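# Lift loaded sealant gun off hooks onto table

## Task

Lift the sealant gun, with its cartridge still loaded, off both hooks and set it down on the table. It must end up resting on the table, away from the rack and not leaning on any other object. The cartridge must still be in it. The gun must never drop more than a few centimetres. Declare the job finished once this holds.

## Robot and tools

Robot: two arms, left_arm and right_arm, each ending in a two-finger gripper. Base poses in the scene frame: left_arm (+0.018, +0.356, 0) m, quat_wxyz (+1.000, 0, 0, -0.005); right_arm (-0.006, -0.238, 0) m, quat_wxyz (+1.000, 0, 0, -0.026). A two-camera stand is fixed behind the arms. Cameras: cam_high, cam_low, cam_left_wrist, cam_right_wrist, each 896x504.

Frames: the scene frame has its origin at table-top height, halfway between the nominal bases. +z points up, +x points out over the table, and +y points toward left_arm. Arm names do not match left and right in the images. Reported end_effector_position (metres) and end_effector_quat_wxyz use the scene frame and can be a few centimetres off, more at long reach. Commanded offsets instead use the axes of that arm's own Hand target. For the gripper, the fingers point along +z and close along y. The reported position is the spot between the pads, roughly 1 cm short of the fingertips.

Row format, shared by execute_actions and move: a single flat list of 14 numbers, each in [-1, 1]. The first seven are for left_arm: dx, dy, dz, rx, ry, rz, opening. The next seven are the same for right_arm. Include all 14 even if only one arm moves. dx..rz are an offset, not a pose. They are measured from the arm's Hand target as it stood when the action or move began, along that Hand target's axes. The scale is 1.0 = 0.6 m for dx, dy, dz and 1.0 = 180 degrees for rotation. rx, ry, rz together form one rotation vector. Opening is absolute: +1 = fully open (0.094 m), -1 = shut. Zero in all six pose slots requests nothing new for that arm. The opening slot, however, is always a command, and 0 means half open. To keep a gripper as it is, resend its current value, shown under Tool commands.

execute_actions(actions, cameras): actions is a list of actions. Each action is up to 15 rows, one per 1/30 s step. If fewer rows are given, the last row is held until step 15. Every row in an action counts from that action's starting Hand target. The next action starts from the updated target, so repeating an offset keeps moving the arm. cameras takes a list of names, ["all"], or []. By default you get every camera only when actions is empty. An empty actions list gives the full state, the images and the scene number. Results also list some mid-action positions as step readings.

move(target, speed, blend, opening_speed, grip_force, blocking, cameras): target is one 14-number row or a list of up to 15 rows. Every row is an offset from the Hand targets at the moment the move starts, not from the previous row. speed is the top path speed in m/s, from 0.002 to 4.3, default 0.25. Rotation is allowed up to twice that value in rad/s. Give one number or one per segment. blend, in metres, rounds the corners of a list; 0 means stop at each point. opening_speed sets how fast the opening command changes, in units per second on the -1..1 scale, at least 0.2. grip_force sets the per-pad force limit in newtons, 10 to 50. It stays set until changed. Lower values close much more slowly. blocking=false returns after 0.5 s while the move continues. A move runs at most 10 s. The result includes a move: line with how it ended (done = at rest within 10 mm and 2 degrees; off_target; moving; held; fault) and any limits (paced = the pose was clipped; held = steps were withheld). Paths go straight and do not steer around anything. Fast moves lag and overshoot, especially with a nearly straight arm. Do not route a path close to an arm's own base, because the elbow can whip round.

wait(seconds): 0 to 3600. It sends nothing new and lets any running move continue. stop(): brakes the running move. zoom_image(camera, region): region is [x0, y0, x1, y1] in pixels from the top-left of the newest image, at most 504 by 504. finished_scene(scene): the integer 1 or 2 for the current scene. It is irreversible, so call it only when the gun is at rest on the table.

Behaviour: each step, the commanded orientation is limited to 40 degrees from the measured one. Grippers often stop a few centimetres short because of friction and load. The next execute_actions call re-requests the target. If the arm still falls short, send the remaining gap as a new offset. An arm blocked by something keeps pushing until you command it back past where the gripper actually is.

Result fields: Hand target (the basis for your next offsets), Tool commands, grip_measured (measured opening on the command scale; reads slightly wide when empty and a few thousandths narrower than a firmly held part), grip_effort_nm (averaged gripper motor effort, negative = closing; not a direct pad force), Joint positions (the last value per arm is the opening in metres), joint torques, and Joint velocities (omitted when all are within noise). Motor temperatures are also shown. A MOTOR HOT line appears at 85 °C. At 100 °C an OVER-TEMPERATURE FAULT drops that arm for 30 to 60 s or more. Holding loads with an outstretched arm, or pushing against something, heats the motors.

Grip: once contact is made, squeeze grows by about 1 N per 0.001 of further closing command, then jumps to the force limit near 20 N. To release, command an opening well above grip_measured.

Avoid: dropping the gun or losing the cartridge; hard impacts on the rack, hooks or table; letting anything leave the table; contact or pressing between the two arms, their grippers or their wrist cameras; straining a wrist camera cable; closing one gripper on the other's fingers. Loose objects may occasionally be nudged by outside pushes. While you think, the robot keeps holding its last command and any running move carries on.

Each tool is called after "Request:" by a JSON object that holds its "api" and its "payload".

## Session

Request:
{"api": "execute_actions", "payload": {"actions": []}}

Scene clock: 0.00 s.
left_arm: end_effector_position=(+0.3753, +0.5484, +0.1272) grip_measured=+1.000 grip_effort_nm=n/a end_effector_quat_wxyz=(+0.503, +0.405, +0.756, +0.107) | right_arm: end_effector_position=(+0.2932, +0.2594, +0.2014) grip_measured=+1.000 grip_effort_nm=n/a end_effector_quat_wxyz=(-0.016, +0.728, -0.562, -0.392)
Joint positions: left_arm=[0.853 1.275 0.576 -0.195 0.92 1.48 0.094] | right_arm=[0.863 1.887 1.692 -1.441 -0.805 -1.043 0.094]
Joint velocities: within noise
Joint torques (N m): no reading
Motor temperatures (°C): left_arm=[35 32 32 25 26 25 31] | right_arm=[28 28 32 31 26 28 27]
Heat: left arm: hottest waist 35 °C; right arm: hottest elbow 32 °C.
Hand target: left_arm +0.3817, +0.5554, +0.1385; +0.506, +0.409, +0.750, +0.119 | right_arm +0.2974, +0.2640, +0.2119; -0.028, +0.732, -0.557, -0.391
Tool commands: left_gripper/opening=+1.0 right_gripper/opening=+1.0

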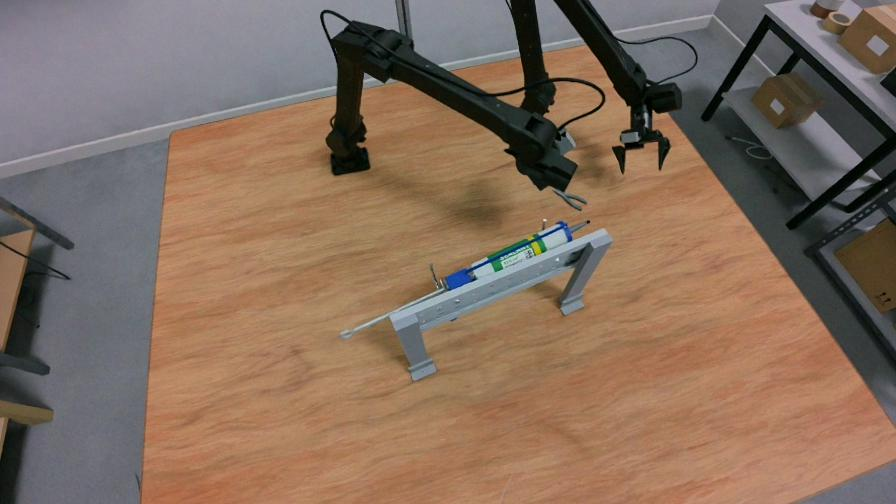

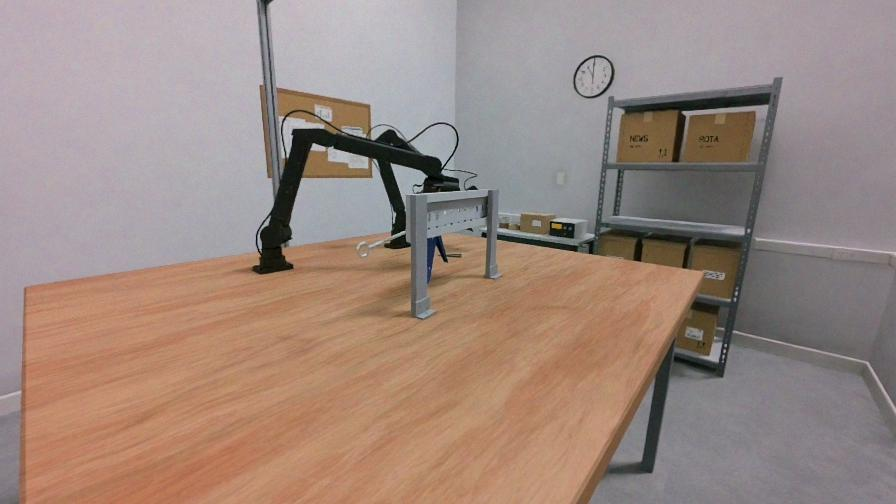

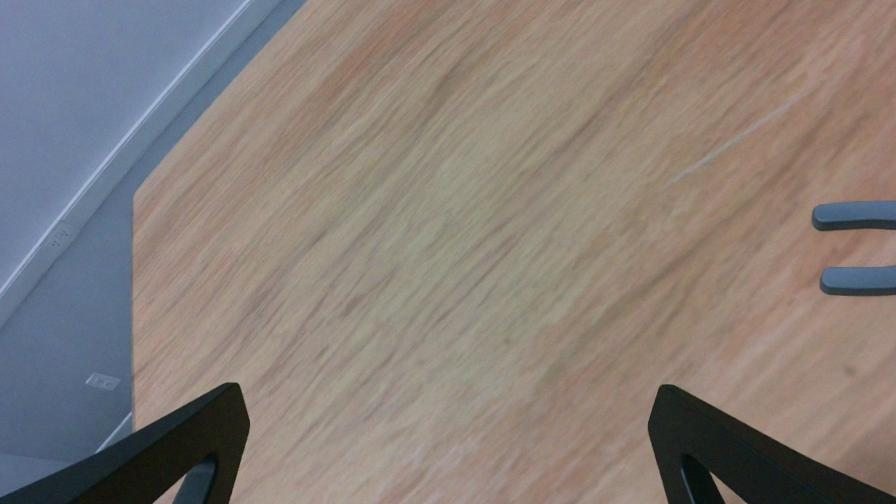

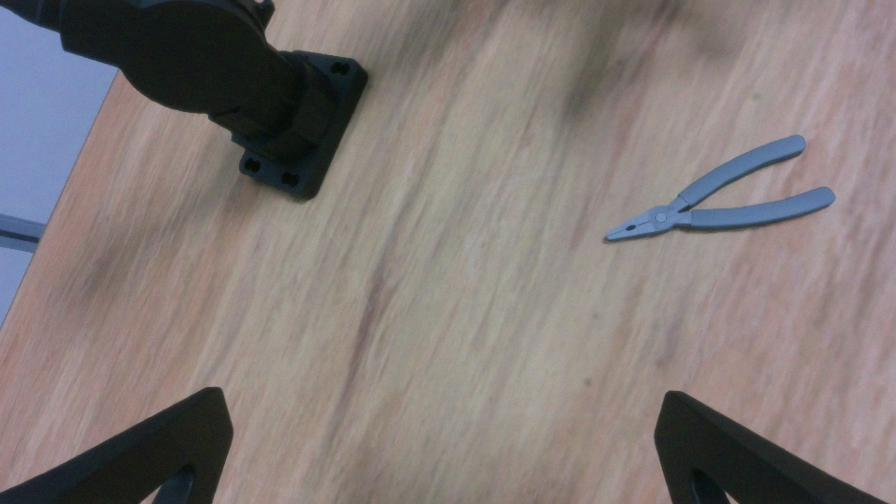

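Request:
{"api": "move", "payload": {"target": [-0.623,-0.0353,-0.0913,-0.0167,-0.0384,-0.2329,1,0.3623,0.243,-0.5813,0.5433,-0.2303,0.2614,1], "speed": 0.4, "cameras": ["all"]}}

Scene clock: 11.13 s.
left_arm: end_effector_position=(+0.3773, +0.2856, +0.3663) grip_measured=+1.000 grip_effort_nm=-0.03 end_effector_quat_wxyz=(+0.553, +0.106, +0.823, -0.070) | right_arm: end_effector_position=(+0.3782, -0.1279, +0.3714) grip_measured=+1.000 grip_effort_nm=0.02 end_effector_quat_wxyz=(+0.561, -0.069, +0.824, +0.034)
Joint positions: left_arm=[-0.134 0.639 0.769 -0.52 0.102 0.044 0.094] | right_arm=[0.422 0.747 0.815 -0.454 0.21 0.061 0.094]
Joint torques (N m): left_arm=[-1.26 -0.44 13.2 1.52 -0.19 -0.02] | right_arm=[-0.67 -2.14 10.13 3.23 0.14 0.17]
Heat: left arm: hottest waist 35 °C; right arm: hottest elbow 33 °C.
Hand target: left_arm +0.3815, +0.2802, +0.3982; +0.569, +0.107, +0.812, -0.075 | right_arm +0.3798, -0.1302, +0.3798; +0.572, -0.056, +0.817, +0.040
Off the commanded pose: left_arm 0.033 m, 2 deg | right_arm 0.009 m, 2 deg.
move: off_target (left_arm)

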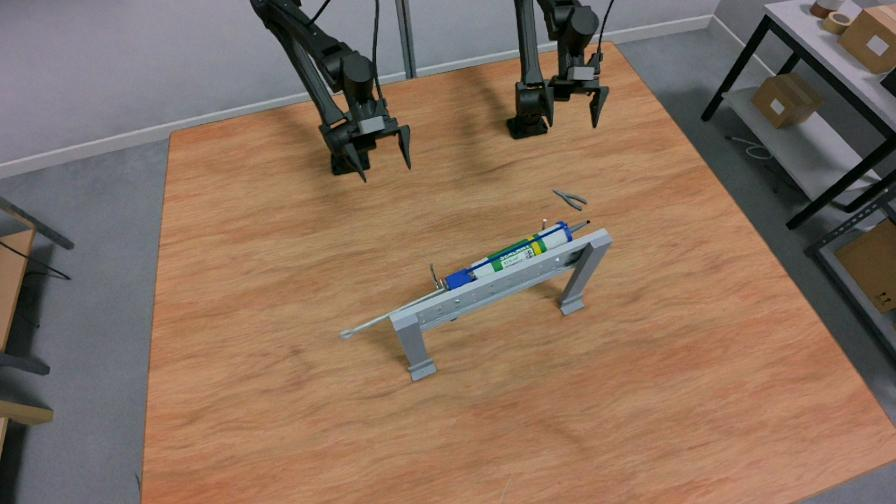

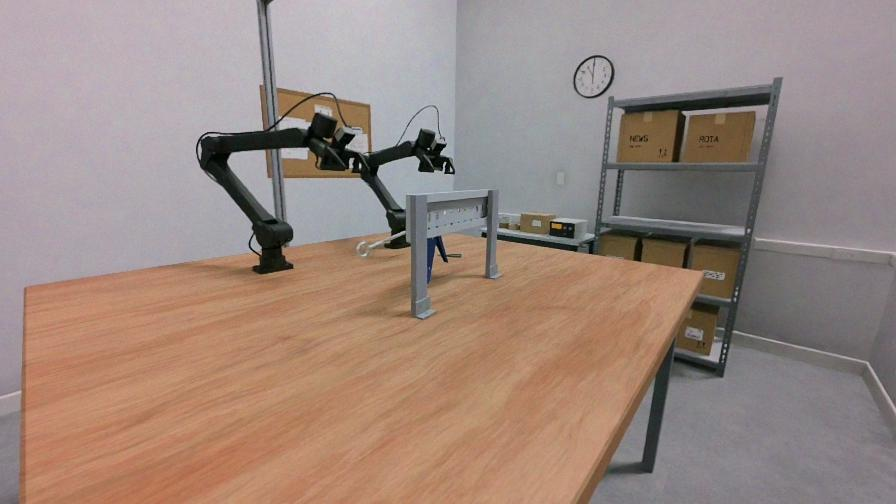

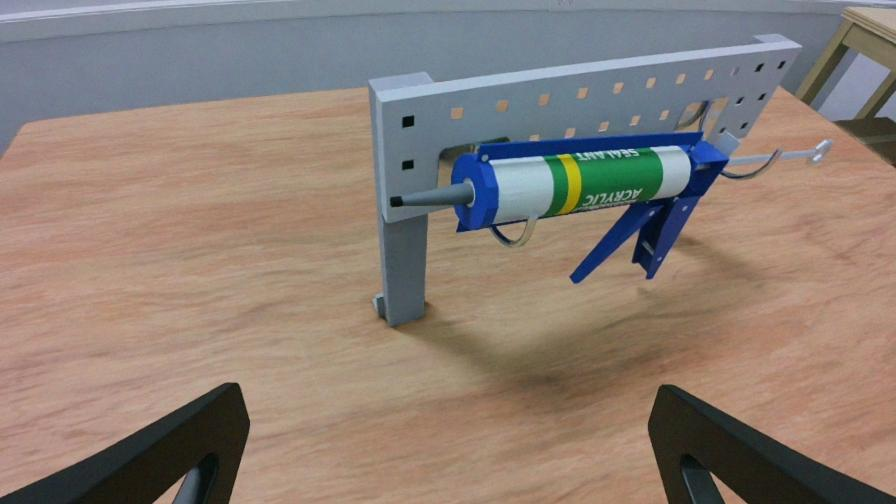

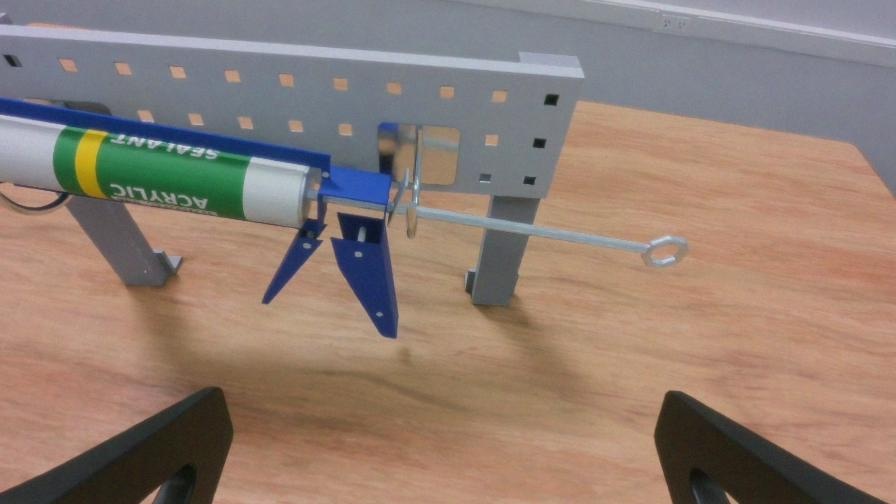

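Request:
{"api": "move", "payload": {"target": [0.142,-0.1905,0.2833,0.0239,-0.147,-0.449,1,0.2722,0.1423,0.3232,0.016,-0.0845,0.0031,0.4], "speed": 0.3, "cameras": ["cam_high","cam_left_wrist","cam_right_wrist"]}}

Scene clock: 23.67 s.
left_arm: end_effector_position=(+0.4716, +0.1481, +0.2401) grip_measured=+1.000 grip_effort_nm=-0.03 end_effector_quat_wxyz=(+0.536, -0.441, +0.563, -0.449) | right_arm: end_effector_position=(+0.4831, -0.0380, +0.1413) grip_measured=+0.401 grip_effort_nm=-0.06 end_effector_quat_wxyz=(+0.658, -0.034, +0.752, +0.022)
Joint positions: left_arm=[-0.615 1.335 0.556 0.751 -0.593 -1.377 0.094] | right_arm=[0.583 1.607 0.558 0.902 0.449 0.053 0.066]
Joint torques (N m): left_arm=[-1.2 -7.41 9.31 2.74 -0.26 0.09] | right_arm=[0.38 -9.47 8.27 3.28 0.11 -0.12]
Heat: left arm: hottest elbow 36 °C; right arm: hottest elbow 34 °C.
Hand target: left_arm +0.4780, +0.1360, +0.2598; +0.538, -0.439, +0.545, -0.470 | right_arm +0.4930, -0.0280, +0.1598; +0.676, -0.032, +0.735, +0.029
Off the commanded pose: left_arm 0.024 m, 3 deg | right_arm 0.023 m, 3 deg.
move: off_target (left_arm, right_arm)

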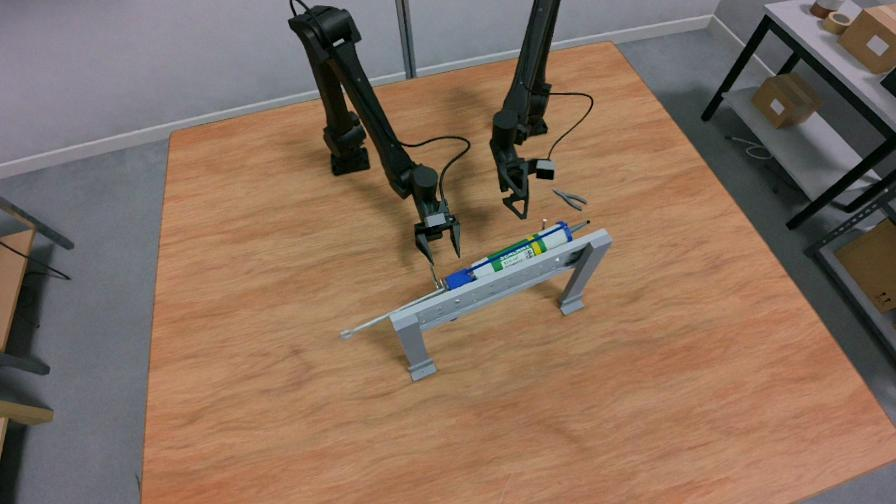

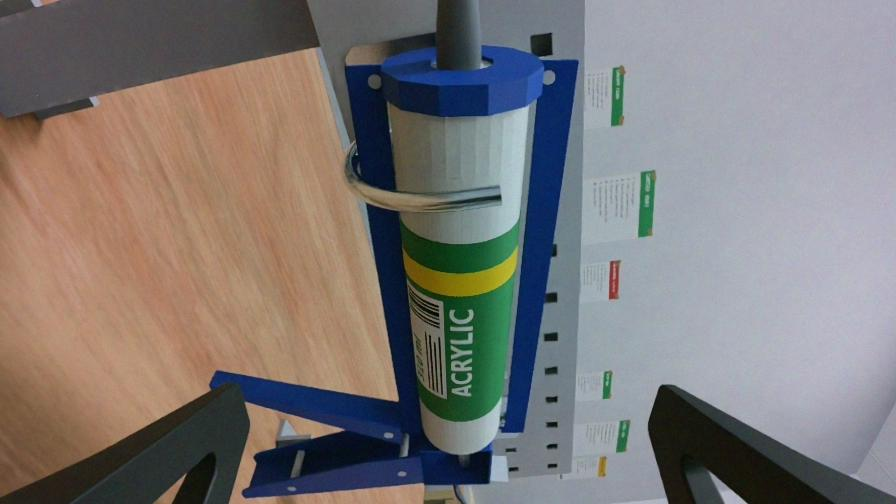

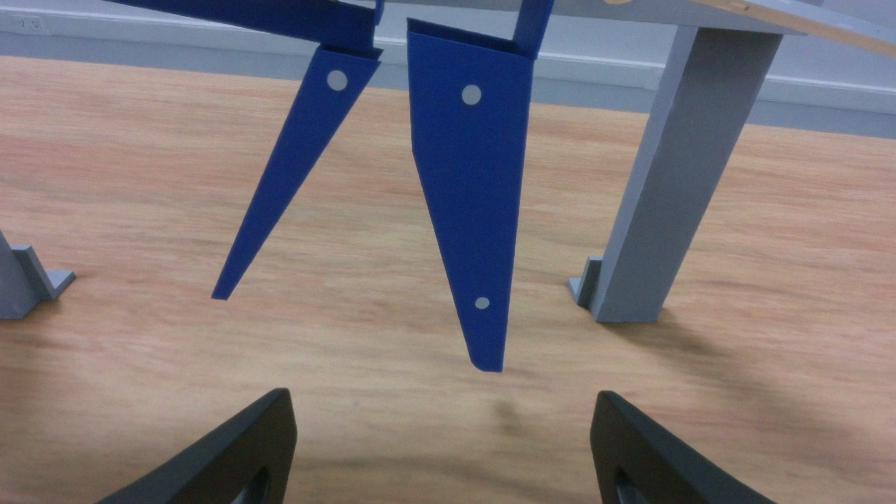

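Request:
{"api": "move", "payload": {"target": [0.0207,-0.0323,0.0993,0.007,0,-0.008,1,-0.0457,-0.021,0.0982,0,0,0,0.4], "speed": 0.15, "cameras": ["cam_left_wrist","cam_right_wrist"]}}

Scene clock: 30.70 s.
left_arm: end_effector_position=(+0.5204, +0.1209, +0.2591) grip_measured=+1.000 grip_effort_nm=-0.03 end_effector_quat_wxyz=(+0.532, -0.437, +0.552, -0.471) | right_arm: end_effector_position=(+0.5438, -0.0396, +0.1747) grip_measured=+0.401 grip_effort_nm=-0.06 end_effector_quat_wxyz=(+0.671, -0.030, +0.740, +0.031)
Joint positions: left_arm=[-0.591 1.447 0.706 0.751 -0.546 -1.39 0.094] | right_arm=[0.504 1.637 0.714 0.819 0.365 0.044 0.066]
Joint torques (N m): left_arm=[0.97 -8.88 10.51 2.04 0.03 0.11] | right_arm=[-0.38 -10.29 9.26 2.03 -0.11 -0.13]
Heat: left arm: hottest elbow 36 °C; right arm: hottest elbow 35 °C.
Hand target: left_arm +0.5365, +0.1181, +0.2779; +0.537, -0.440, +0.534, -0.483 | right_arm +0.5549, -0.0353, +0.1822; +0.676, -0.032, +0.735, +0.029
Off the commanded pose: left_arm 0.025 m, 3 deg | right_arm 0.014 m, 1 deg.
move: off_target (left_arm, right_arm)

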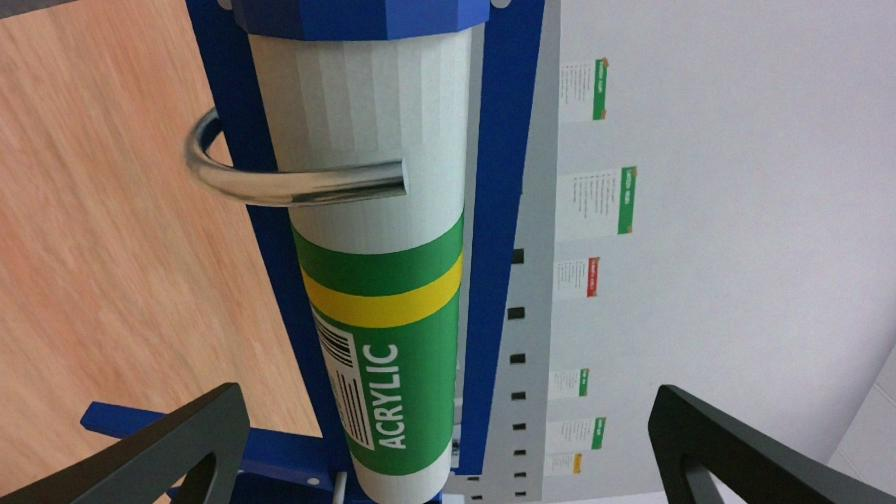

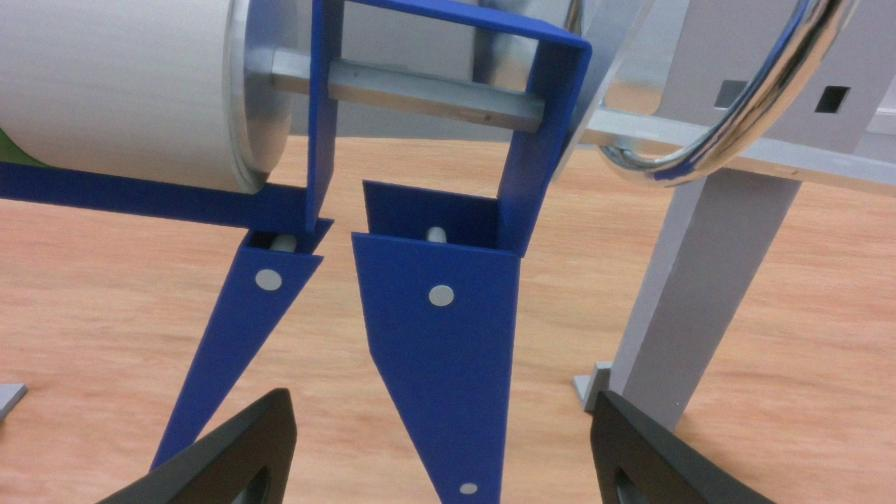

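Request:
{"api": "move", "payload": {"target": [[0.005,0.0362,0.0,0,0,0,1,0.0322,0,0.0036,0,0,0,0.4],[0.005,0.0362,0.0318,0,0,0,1,0.0322,0,0.036,0,0,0,0.4]], "speed": 0.1, "blend": [0.005,0], "cameras": ["cam_left_wrist","cam_right_wrist"]}}

Scene clock: 34.47 s.
left_arm: end_effector_position=(+0.5401, +0.1201, +0.2330) grip_measured=+1.000 grip_effort_nm=-0.03 end_effector_quat_wxyz=(+0.529, -0.439, +0.559, -0.464) | right_arm: end_effector_position=(+0.5613, -0.0354, +0.1455) grip_measured=+0.401 grip_effort_nm=-0.06 end_effector_quat_wxyz=(+0.661, -0.035, +0.749, +0.028)
Joint positions: left_arm=[-0.566 1.537 0.731 0.794 -0.521 -1.391 0.094] | right_arm=[0.494 1.731 0.755 0.842 0.35 0.042 0.066]
Joint torques (N m): left_arm=[0.91 -10.05 10.17 2.67 0.03 0.09] | right_arm=[-0.73 -11.69 8.96 3.04 -0.1 -0.12]
Motor temperatures (°C): left_arm=[35 32 37 25 25 25 30] | right_arm=[28 29 35 31 26 28 26]
Heat: left arm: hottest elbow 37 °C; right arm: hottest elbow 35 °C.
Hand target: left_arm +0.5565, +0.1175, +0.2570; +0.537, -0.439, +0.534, -0.483 | right_arm +0.5748, -0.0334, +0.1612; +0.676, -0.032, +0.735, +0.029
Off the commanded pose: left_arm 0.029 m, 4 deg | right_arm 0.021 m, 2 deg.
move: off_target (left_arm, right_arm)

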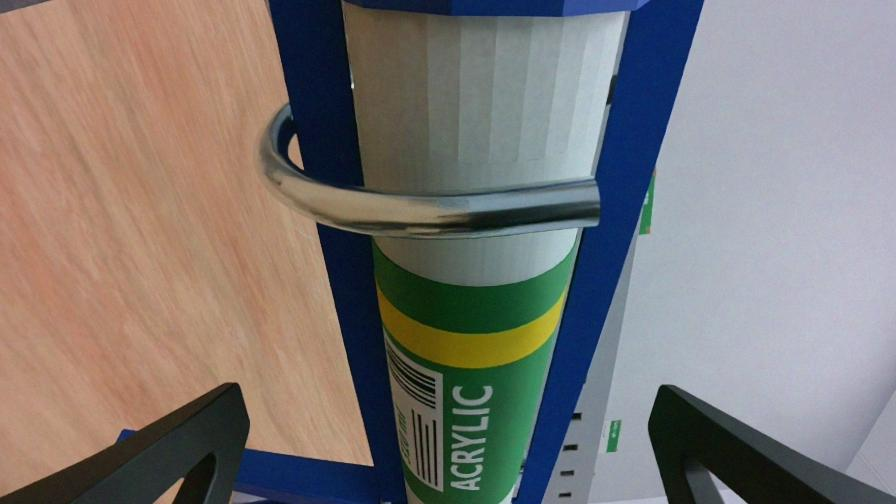

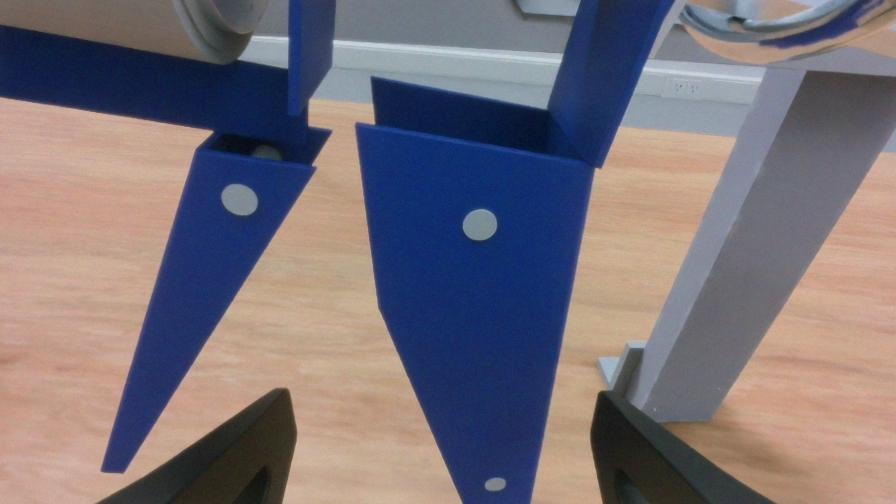

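Request:
{"api": "move", "payload": {"target": [[-0.0028,-0.0132,0,0,0,0,1,-0.0145,-0.0118,0.01,0,0,0,0.4],[-0.0028,-0.0132,0.0573,0,0,0,1,-0.0145,-0.0118,0.0475,0,0,0,0.4]], "speed": 0.1, "blend": [0.003,0], "cameras": ["cam_left_wrist","cam_right_wrist"]}}

Scene clock: 38.90 s.
left_arm: end_effector_position=(+0.5734, +0.1170, +0.2512) grip_measured=+1.000 grip_effort_nm=-0.04 end_effector_quat_wxyz=(+0.532, -0.437, +0.547, -0.476) | right_arm: end_effector_position=(+0.5920, -0.0396, +0.1597) grip_measured=+0.401 grip_effort_nm=-0.06 end_effector_quat_wxyz=(+0.671, -0.031, +0.740, +0.032)
Joint positions: left_arm=[-0.53 1.581 0.823 0.78 -0.484 -1.394 0.094] | right_arm=[0.458 1.759 0.833 0.822 0.315 0.039 0.066]
Joint torques (N m): left_arm=[1.08 -10.93 10.48 1.43 0.03 0.09] | right_arm=[-0.67 -12.04 9.35 2.03 -0.11 -0.12]
Heat: left arm: hottest elbow 37 °C; right arm: hottest elbow 35 °C.
Hand target: left_arm +0.5905, +0.1165, +0.2665; +0.537, -0.440, +0.534, -0.483 | right_arm +0.6045, -0.0382, +0.1676; +0.676, -0.032, +0.735, +0.029
Off the commanded pose: left_arm 0.023 m, 2 deg | right_arm 0.015 m, 1 deg.
move: off_target (left_arm, right_arm)

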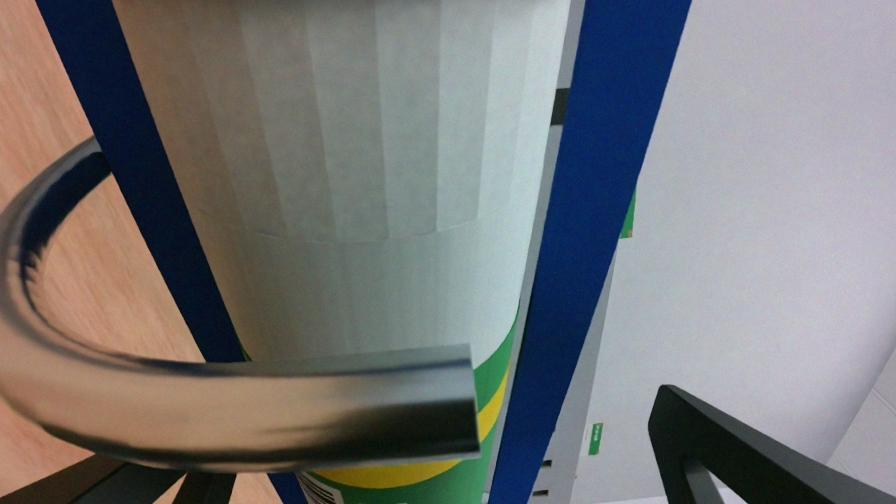

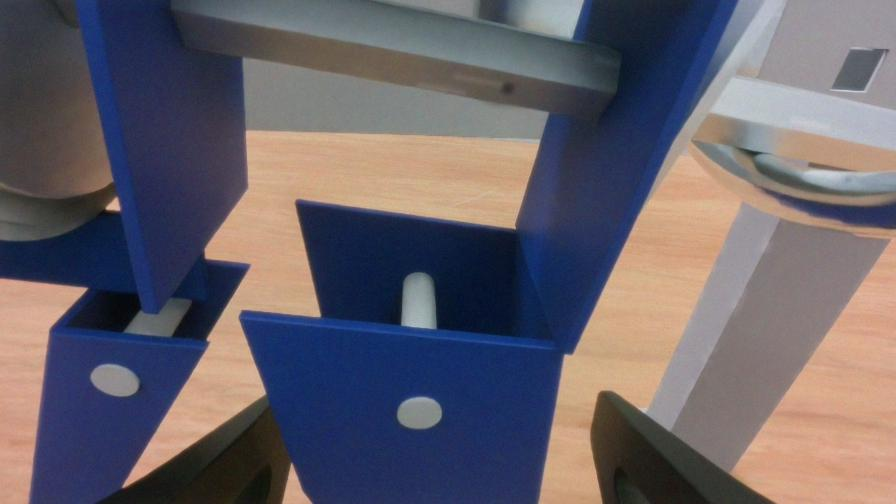

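Request:
{"api": "move", "payload": {"target": [0.0025,0.0087,-0.0255,0,0,0,1,0.0067,0.0067,0.001,0,0,0,0.4], "speed": 0.1, "cameras": ["cam_left_wrist","cam_right_wrist"]}}

Scene clock: 42.47 s.
left_arm: end_effector_position=(+0.5735, +0.1187, +0.2512) grip_measured=+1.000 grip_effort_nm=-0.03 end_effector_quat_wxyz=(+0.534, -0.440, +0.545, -0.474) | right_arm: end_effector_position=(+0.5923, -0.0400, +0.1530) grip_measured=+0.401 grip_effort_nm=-0.06 end_effector_quat_wxyz=(+0.667, -0.031, +0.744, +0.030)
Joint positions: left_arm=[-0.53 1.581 0.823 0.78 -0.493 -1.394 0.094] | right_arm=[0.458 1.77 0.833 0.822 0.318 0.039 0.066]
Joint torques (N m): left_arm=[-0.38 -12.04 7.76 2.39 -0.24 0.09] | right_arm=[-0.21 -12.22 9.46 2.41 0.08 -0.11]
Heat: left arm: hottest elbow 37 °C; right arm: hottest elbow 35 °C.
Hand target: left_arm +0.5754, +0.1164, +0.2604; +0.537, -0.439, +0.534, -0.483 | right_arm +0.6044, -0.0341, +0.1636; +0.676, -0.032, +0.735, +0.029
Off the commanded pose: left_arm 0.010 m, 2 deg | right_arm 0.017 m, 1 deg.
move: off_target (right_arm)

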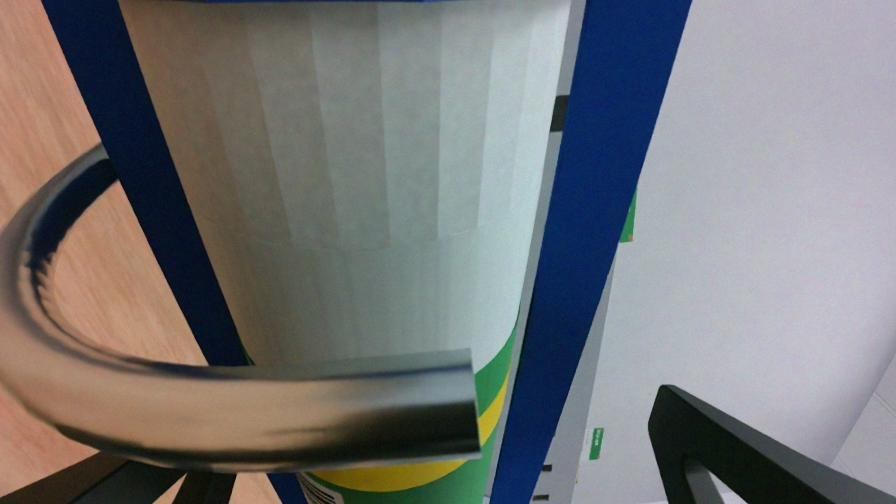

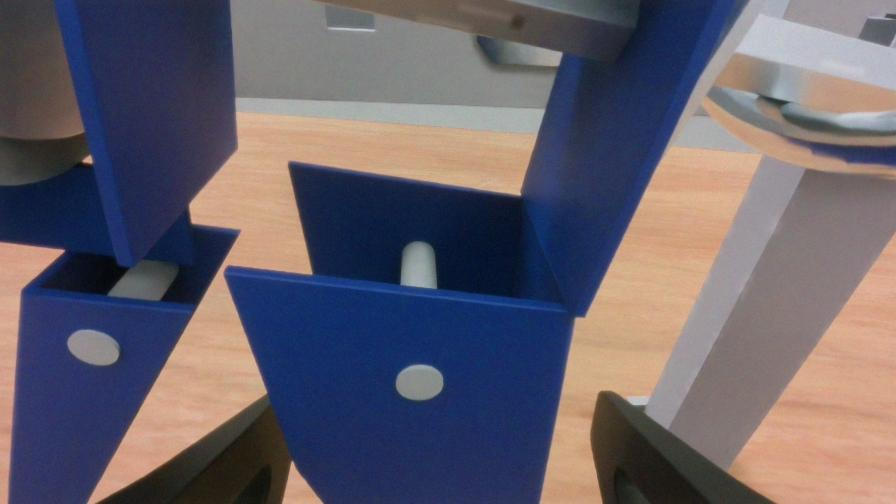

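Request:
{"api": "move", "payload": {"target": [0.003,0.0197,-0.0008,0,0,0,1,0.0095,0.004,0.0008,0,0,0,0.4], "speed": 0.1, "cameras": ["cam_left_wrist","cam_right_wrist"]}}

Scene clock: 44.23 s.
left_arm: end_effector_position=(+0.5736, +0.1188, +0.2523) grip_measured=+1.000 grip_effort_nm=-0.03 end_effector_quat_wxyz=(+0.536, -0.439, +0.539, -0.479) | right_arm: end_effector_position=(+0.5927, -0.0408, +0.1436) grip_measured=+0.401 grip_effort_nm=-0.06 end_effector_quat_wxyz=(+0.662, -0.031, +0.749, +0.026)
Joint positions: left_arm=[-0.53 1.586 0.822 0.803 -0.494 -1.394 0.094] | right_arm=[0.458 1.785 0.833 0.822 0.323 0.039 0.066]
Joint torques (N m): left_arm=[-0.44 -10.52 7.04 2.85 -0.21 0.1] | right_arm=[0.32 -12.4 9.25 3.03 0.09 -0.11]
Heat: left arm: hottest elbow 37 °C; right arm: hottest elbow 35 °C.
Hand target: left_arm +0.5754, +0.1164, +0.2483; +0.537, -0.440, +0.534, -0.483 | right_arm +0.6042, -0.0317, +0.1579; +0.676, -0.032, +0.735, +0.029
Off the commanded pose: left_arm 0.005 m, 1 deg | right_arm 0.020 m, 2 deg.
move: off_target (right_arm)

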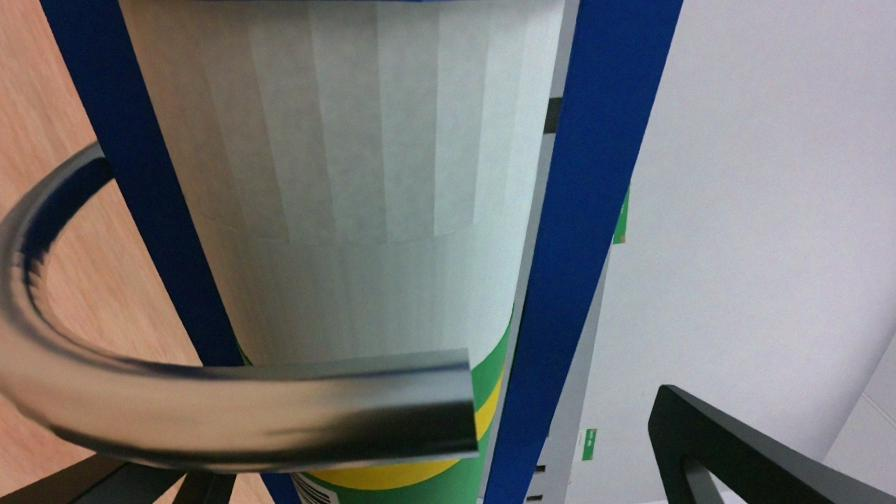

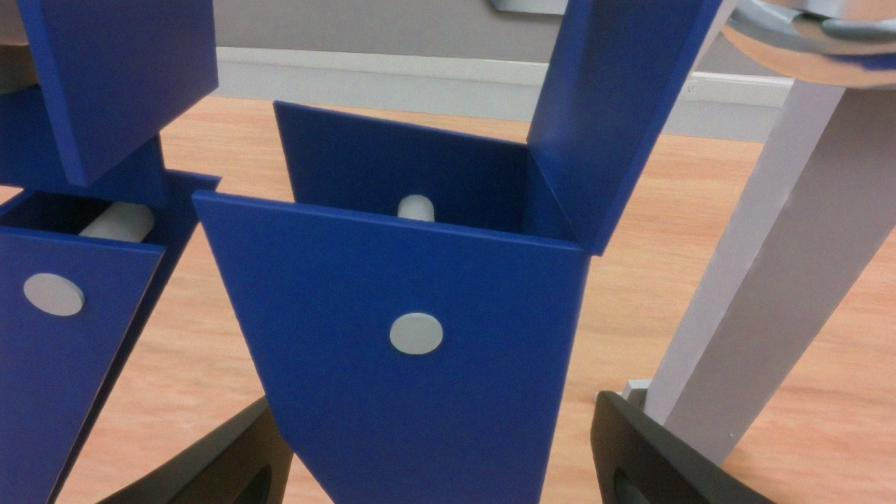

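Request:
{"api": "zoom_image", "payload": {"camera": "cam_left_wrist", "region": [0, 300, 504, 504]}}

Request:
{"api": "zoom_image", "payload": {"camera": "cam_right_wrist", "region": [0, 0, 504, 504]}}

Scaled by 1.000.

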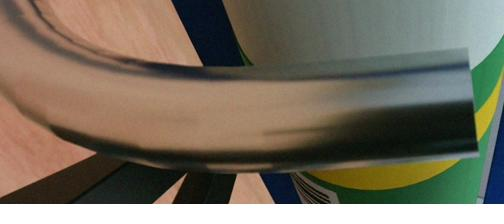

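Scaled by 1.000.

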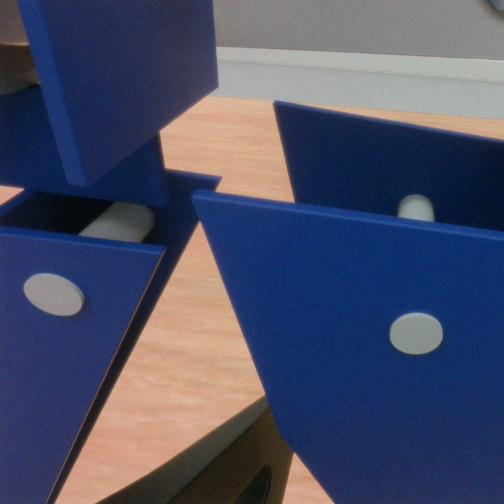

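Request:
{"api": "move", "payload": {"target": [-0.002,-0.0192,-0.0577,0,0,0,1,0,0,0,0,0,0,0.4], "speed": 0.1, "cameras": ["cam_left_wrist"]}}

Scene clock: 50.07 s.
left_arm: end_effector_position=(+0.5458, +0.1217, +0.2462) grip_measured=+1.000 grip_effort_nm=-0.03 end_effector_quat_wxyz=(+0.536, -0.443, +0.543, -0.471) | right_arm: end_effector_position=(+0.5927, -0.0408, +0.1436) grip_measured=+0.401 grip_effort_nm=-0.06 end_effector_quat_wxyz=(+0.662, -0.031, +0.749, +0.026)
Joint positions: left_arm=[-0.561 1.535 0.752 0.804 -0.535 -1.394 0.094] | right_arm=[0.458 1.785 0.833 0.822 0.323 0.039 0.066]
Joint torques (N m): left_arm=[-1.2 -12.45 6.63 2.32 -0.25 0.12] | right_arm=[0.26 -12.45 9.31 3.04 0.09 -0.11]
Heat: left arm: hottest elbow 36 °C; right arm: hottest elbow 36 °C.
Hand target: left_arm +0.5404, +0.1175, +0.2586; +0.537, -0.440, +0.534, -0.483 | right_arm +0.6042, -0.0317, +0.1579; +0.676, -0.032, +0.735, +0.029
Off the commanded pose: left_arm 0.014 m, 2 deg | right_arm 0.021 m, 2 deg.
move: off_target (left_arm)

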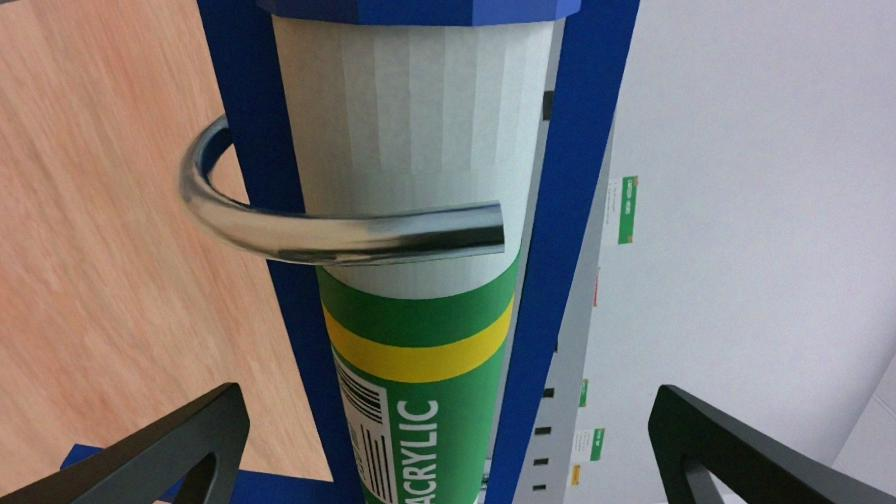

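Request:
{"api": "move", "payload": {"target": [0.003,0.0197,-0.0008,0,0,0,1,0,0,0,0,0,0,0.4], "speed": 0.1}}

Scene clock: 51.33 s.
left_arm: end_effector_position=(+0.5434, +0.1232, +0.2472) grip_measured=+1.000 grip_effort_nm=-0.03 end_effector_quat_wxyz=(+0.538, -0.442, +0.537, -0.476) | right_arm: end_effector_position=(+0.5927, -0.0408, +0.1436) grip_measured=+0.401 grip_effort_nm=-0.06 end_effector_quat_wxyz=(+0.662, -0.031, +0.749, +0.026)
Joint positions: left_arm=[-0.561 1.535 0.742 0.831 -0.535 -1.394 0.094] | right_arm=[0.458 1.785 0.833 0.822 0.323 0.039 0.066]
Joint torques (N m): left_arm=[-1.2 -10.23 6.49 2.74 -0.23 0.12] | right_arm=[0.15 -12.4 9.29 3.04 0.09 -0.11]
Heat: left arm: hottest elbow 36 °C; right arm: hottest elbow 36 °C.
Hand target: left_arm +0.5404, +0.1174, +0.2466; +0.537, -0.440, +0.534, -0.483 | right_arm +0.6042, -0.0317, +0.1579; +0.676, -0.032, +0.735, +0.029
Off the commanded pose: left_arm 0.007 m, 1 deg | right_arm 0.021 m, 2 deg.
move: done

Request:
{"api": "move", "payload": {"target": [0.003,0.0197,-0.0008,0,0,0,1,0,0,0,0,0,0,0.4], "speed": 0.1}}

Scene clock: 53.53 s.
left_arm: end_effector_position=(+0.5429, +0.1236, +0.2368) grip_measured=+1.000 grip_effort_nm=-0.03 end_effector_quat_wxyz=(+0.538, -0.442, +0.536, -0.477) | right_arm: end_effector_position=(+0.5927, -0.0408, +0.1436) grip_measured=+0.401 grip_effort_nm=-0.06 end_effector_quat_wxyz=(+0.662, -0.031, +0.749, +0.026)
Joint positions: left_arm=[-0.561 1.56 0.73 0.87 -0.535 -1.394 0.094] | right_arm=[0.458 1.785 0.833 0.822 0.323 0.039 0.066]
Joint torques (N m): left_arm=[-1.14 -10.23 6.37 2.71 -0.23 0.12] | right_arm=[0.26 -12.34 9.31 3.03 0.09 -0.11]
Heat: left arm: hottest elbow 36 °C; right arm: hottest elbow 36 °C.
Hand target: left_arm +0.5404, +0.1174, +0.2346; +0.537, -0.440, +0.534, -0.483 | right_arm +0.6042, -0.0317, +0.1579; +0.676, -0.032, +0.735, +0.029
Off the commanded pose: left_arm 0.007 m, 1 deg | right_arm 0.021 m, 2 deg.
move: done

Request:
{"api": "move", "payload": {"target": [-0.0046,-0.0149,0.0455,0,0,0,1,0,0,0,0,0,0,0.4], "speed": 0.1}}

Scene clock: 55.87 s.
left_arm: end_effector_position=(+0.5501, +0.1184, +0.2316) grip_measured=+1.000 grip_effort_nm=-0.03 end_effector_quat_wxyz=(+0.532, -0.437, +0.546, -0.478) | right_arm: end_effector_position=(+0.5927, -0.0408, +0.1436) grip_measured=+0.401 grip_effort_nm=-0.06 end_effector_quat_wxyz=(+0.662, -0.031, +0.749, +0.026)
Joint positions: left_arm=[-0.555 1.581 0.748 0.859 -0.508 -1.394 0.094] | right_arm=[0.458 1.785 0.833 0.822 0.323 0.039 0.066]
Joint torques (N m): left_arm=[1.2 -10.29 9.98 1.46 0.05 0.11] | right_arm=[0.26 -12.34 9.31 3.06 0.09 -0.11]
Heat: left arm: hottest elbow 36 °C; right arm: hottest elbow 36 °C.
Hand target: left_arm +0.5673, +0.1175, +0.2450; +0.537, -0.440, +0.534, -0.483 | right_arm +0.6042, -0.0317, +0.1579; +0.676, -0.032, +0.735, +0.029
Off the commanded pose: left_arm 0.022 m, 2 deg | right_arm 0.021 m, 2 deg.
move: off_target (left_arm)

Request:
{"api": "move", "payload": {"target": [[-0.0023,-0.0157,0.0007,0,0,0,1,0,0,0,0,0,0,0.4],[-0.004,-0.0135,0.0454,0,0,0,1,0,0,0,0,0,0,0.4]], "speed": 0.1, "cameras": ["cam_left_wrist"]}}

Scene clock: 58.33 s.
left_arm: end_effector_position=(+0.5765, +0.1177, +0.2399) grip_measured=+1.000 grip_effort_nm=-0.03 end_effector_quat_wxyz=(+0.532, -0.437, +0.547, -0.477) | right_arm: end_effector_position=(+0.5927, -0.0408, +0.1436) grip_measured=+0.401 grip_effort_nm=-0.06 end_effector_quat_wxyz=(+0.662, -0.031, +0.749, +0.026)
Joint positions: left_arm=[-0.525 1.61 0.819 0.814 -0.477 -1.395 0.094] | right_arm=[0.458 1.785 0.833 0.822 0.323 0.039 0.066]
Joint torques (N m): left_arm=[1.26 -11.11 10.36 1.48 0 0.1] | right_arm=[0.21 -12.4 9.29 3.03 0.09 -0.12]
Heat: left arm: hottest elbow 36 °C; right arm: hottest elbow 36 °C.
Hand target: left_arm +0.5942, +0.1174, +0.2547; +0.537, -0.439, +0.534, -0.483 | right_arm +0.6042, -0.0317, +0.1579; +0.676, -0.032, +0.735, +0.029
Off the commanded pose: left_arm 0.023 m, 2 deg | right_arm 0.021 m, 2 deg.
move: off_target (left_arm)

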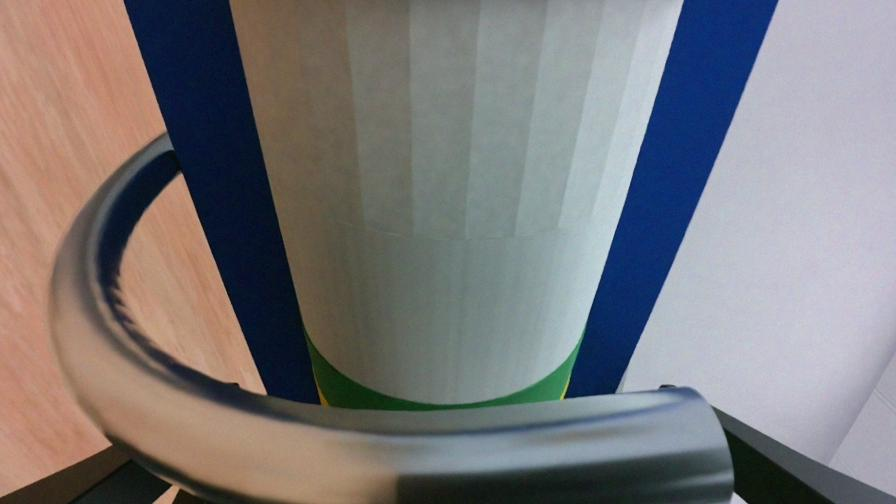

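Request:
{"api": "move", "payload": {"target": [[0,0,0.01,0,0,0,1,0,0.004,0,0,0,0,0.4],[0,0,0.01,0,0,0,0.3,0,0.004,0,0,0,0,-0.6]], "speed": 0.08, "opening_speed": 0.6, "cameras": ["cam_left_wrist","cam_right_wrist"]}}

Scene clock: 62.07 s.
left_arm: end_effector_position=(+0.5828, +0.1171, +0.2390) grip_measured=+0.664 grip_effort_nm=-1.06 end_effector_quat_wxyz=(+0.531, -0.437, +0.548, -0.476) | right_arm: end_effector_position=(+0.5920, -0.0391, +0.1440) grip_measured=-0.225 grip_effort_nm=-1.01 end_effector_quat_wxyz=(+0.662, -0.037, +0.748, +0.019)
Joint positions: left_arm=[-0.519 1.623 0.836 0.806 -0.472 -1.395 0.078] | right_arm=[0.463 1.785 0.833 0.822 0.331 0.022 0.036]
Joint torques (N m): left_arm=[1.08 -11.46 10.3 1.55 0.05 0.09] | right_arm=[0.21 -12.28 9.39 2.97 -0.08 0.05]
Heat: left arm: hottest elbow 37 °C; right arm: hottest elbow 36 °C.
Hand target: left_arm +0.6002, +0.1174, +0.2548; +0.537, -0.440, +0.534, -0.483 | right_arm +0.6039, -0.0292, +0.1578; +0.676, -0.032, +0.735, +0.029
Off the commanded pose: left_arm 0.024 m, 2 deg | right_arm 0.021 m, 3 deg.
move: off_target (left_arm, right_arm); target 2's new opening was sent with left_arm's hand 0.022 m and 2 deg from that target

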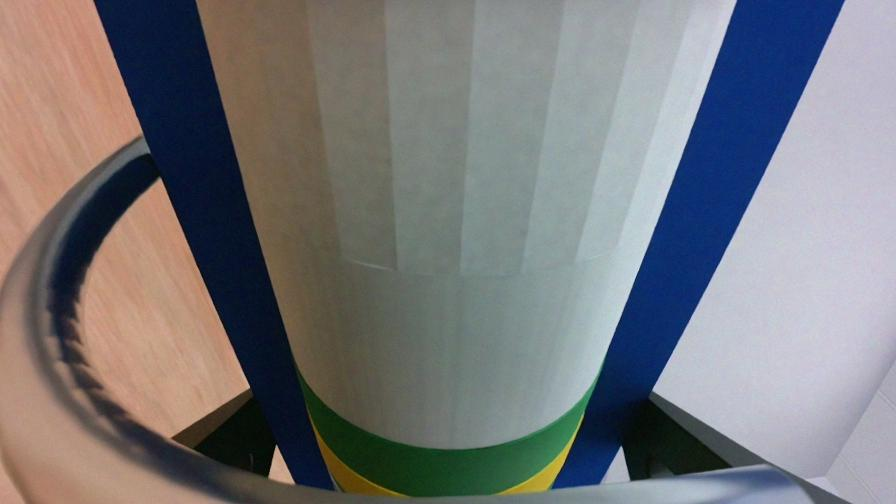

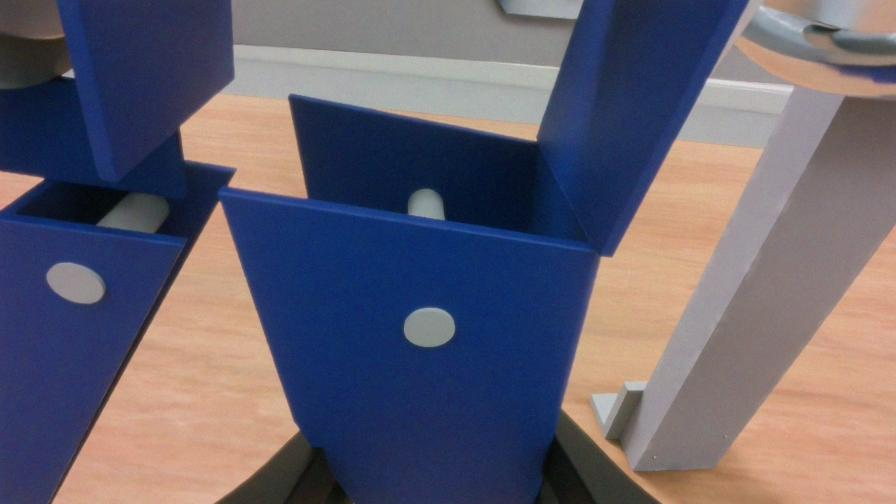

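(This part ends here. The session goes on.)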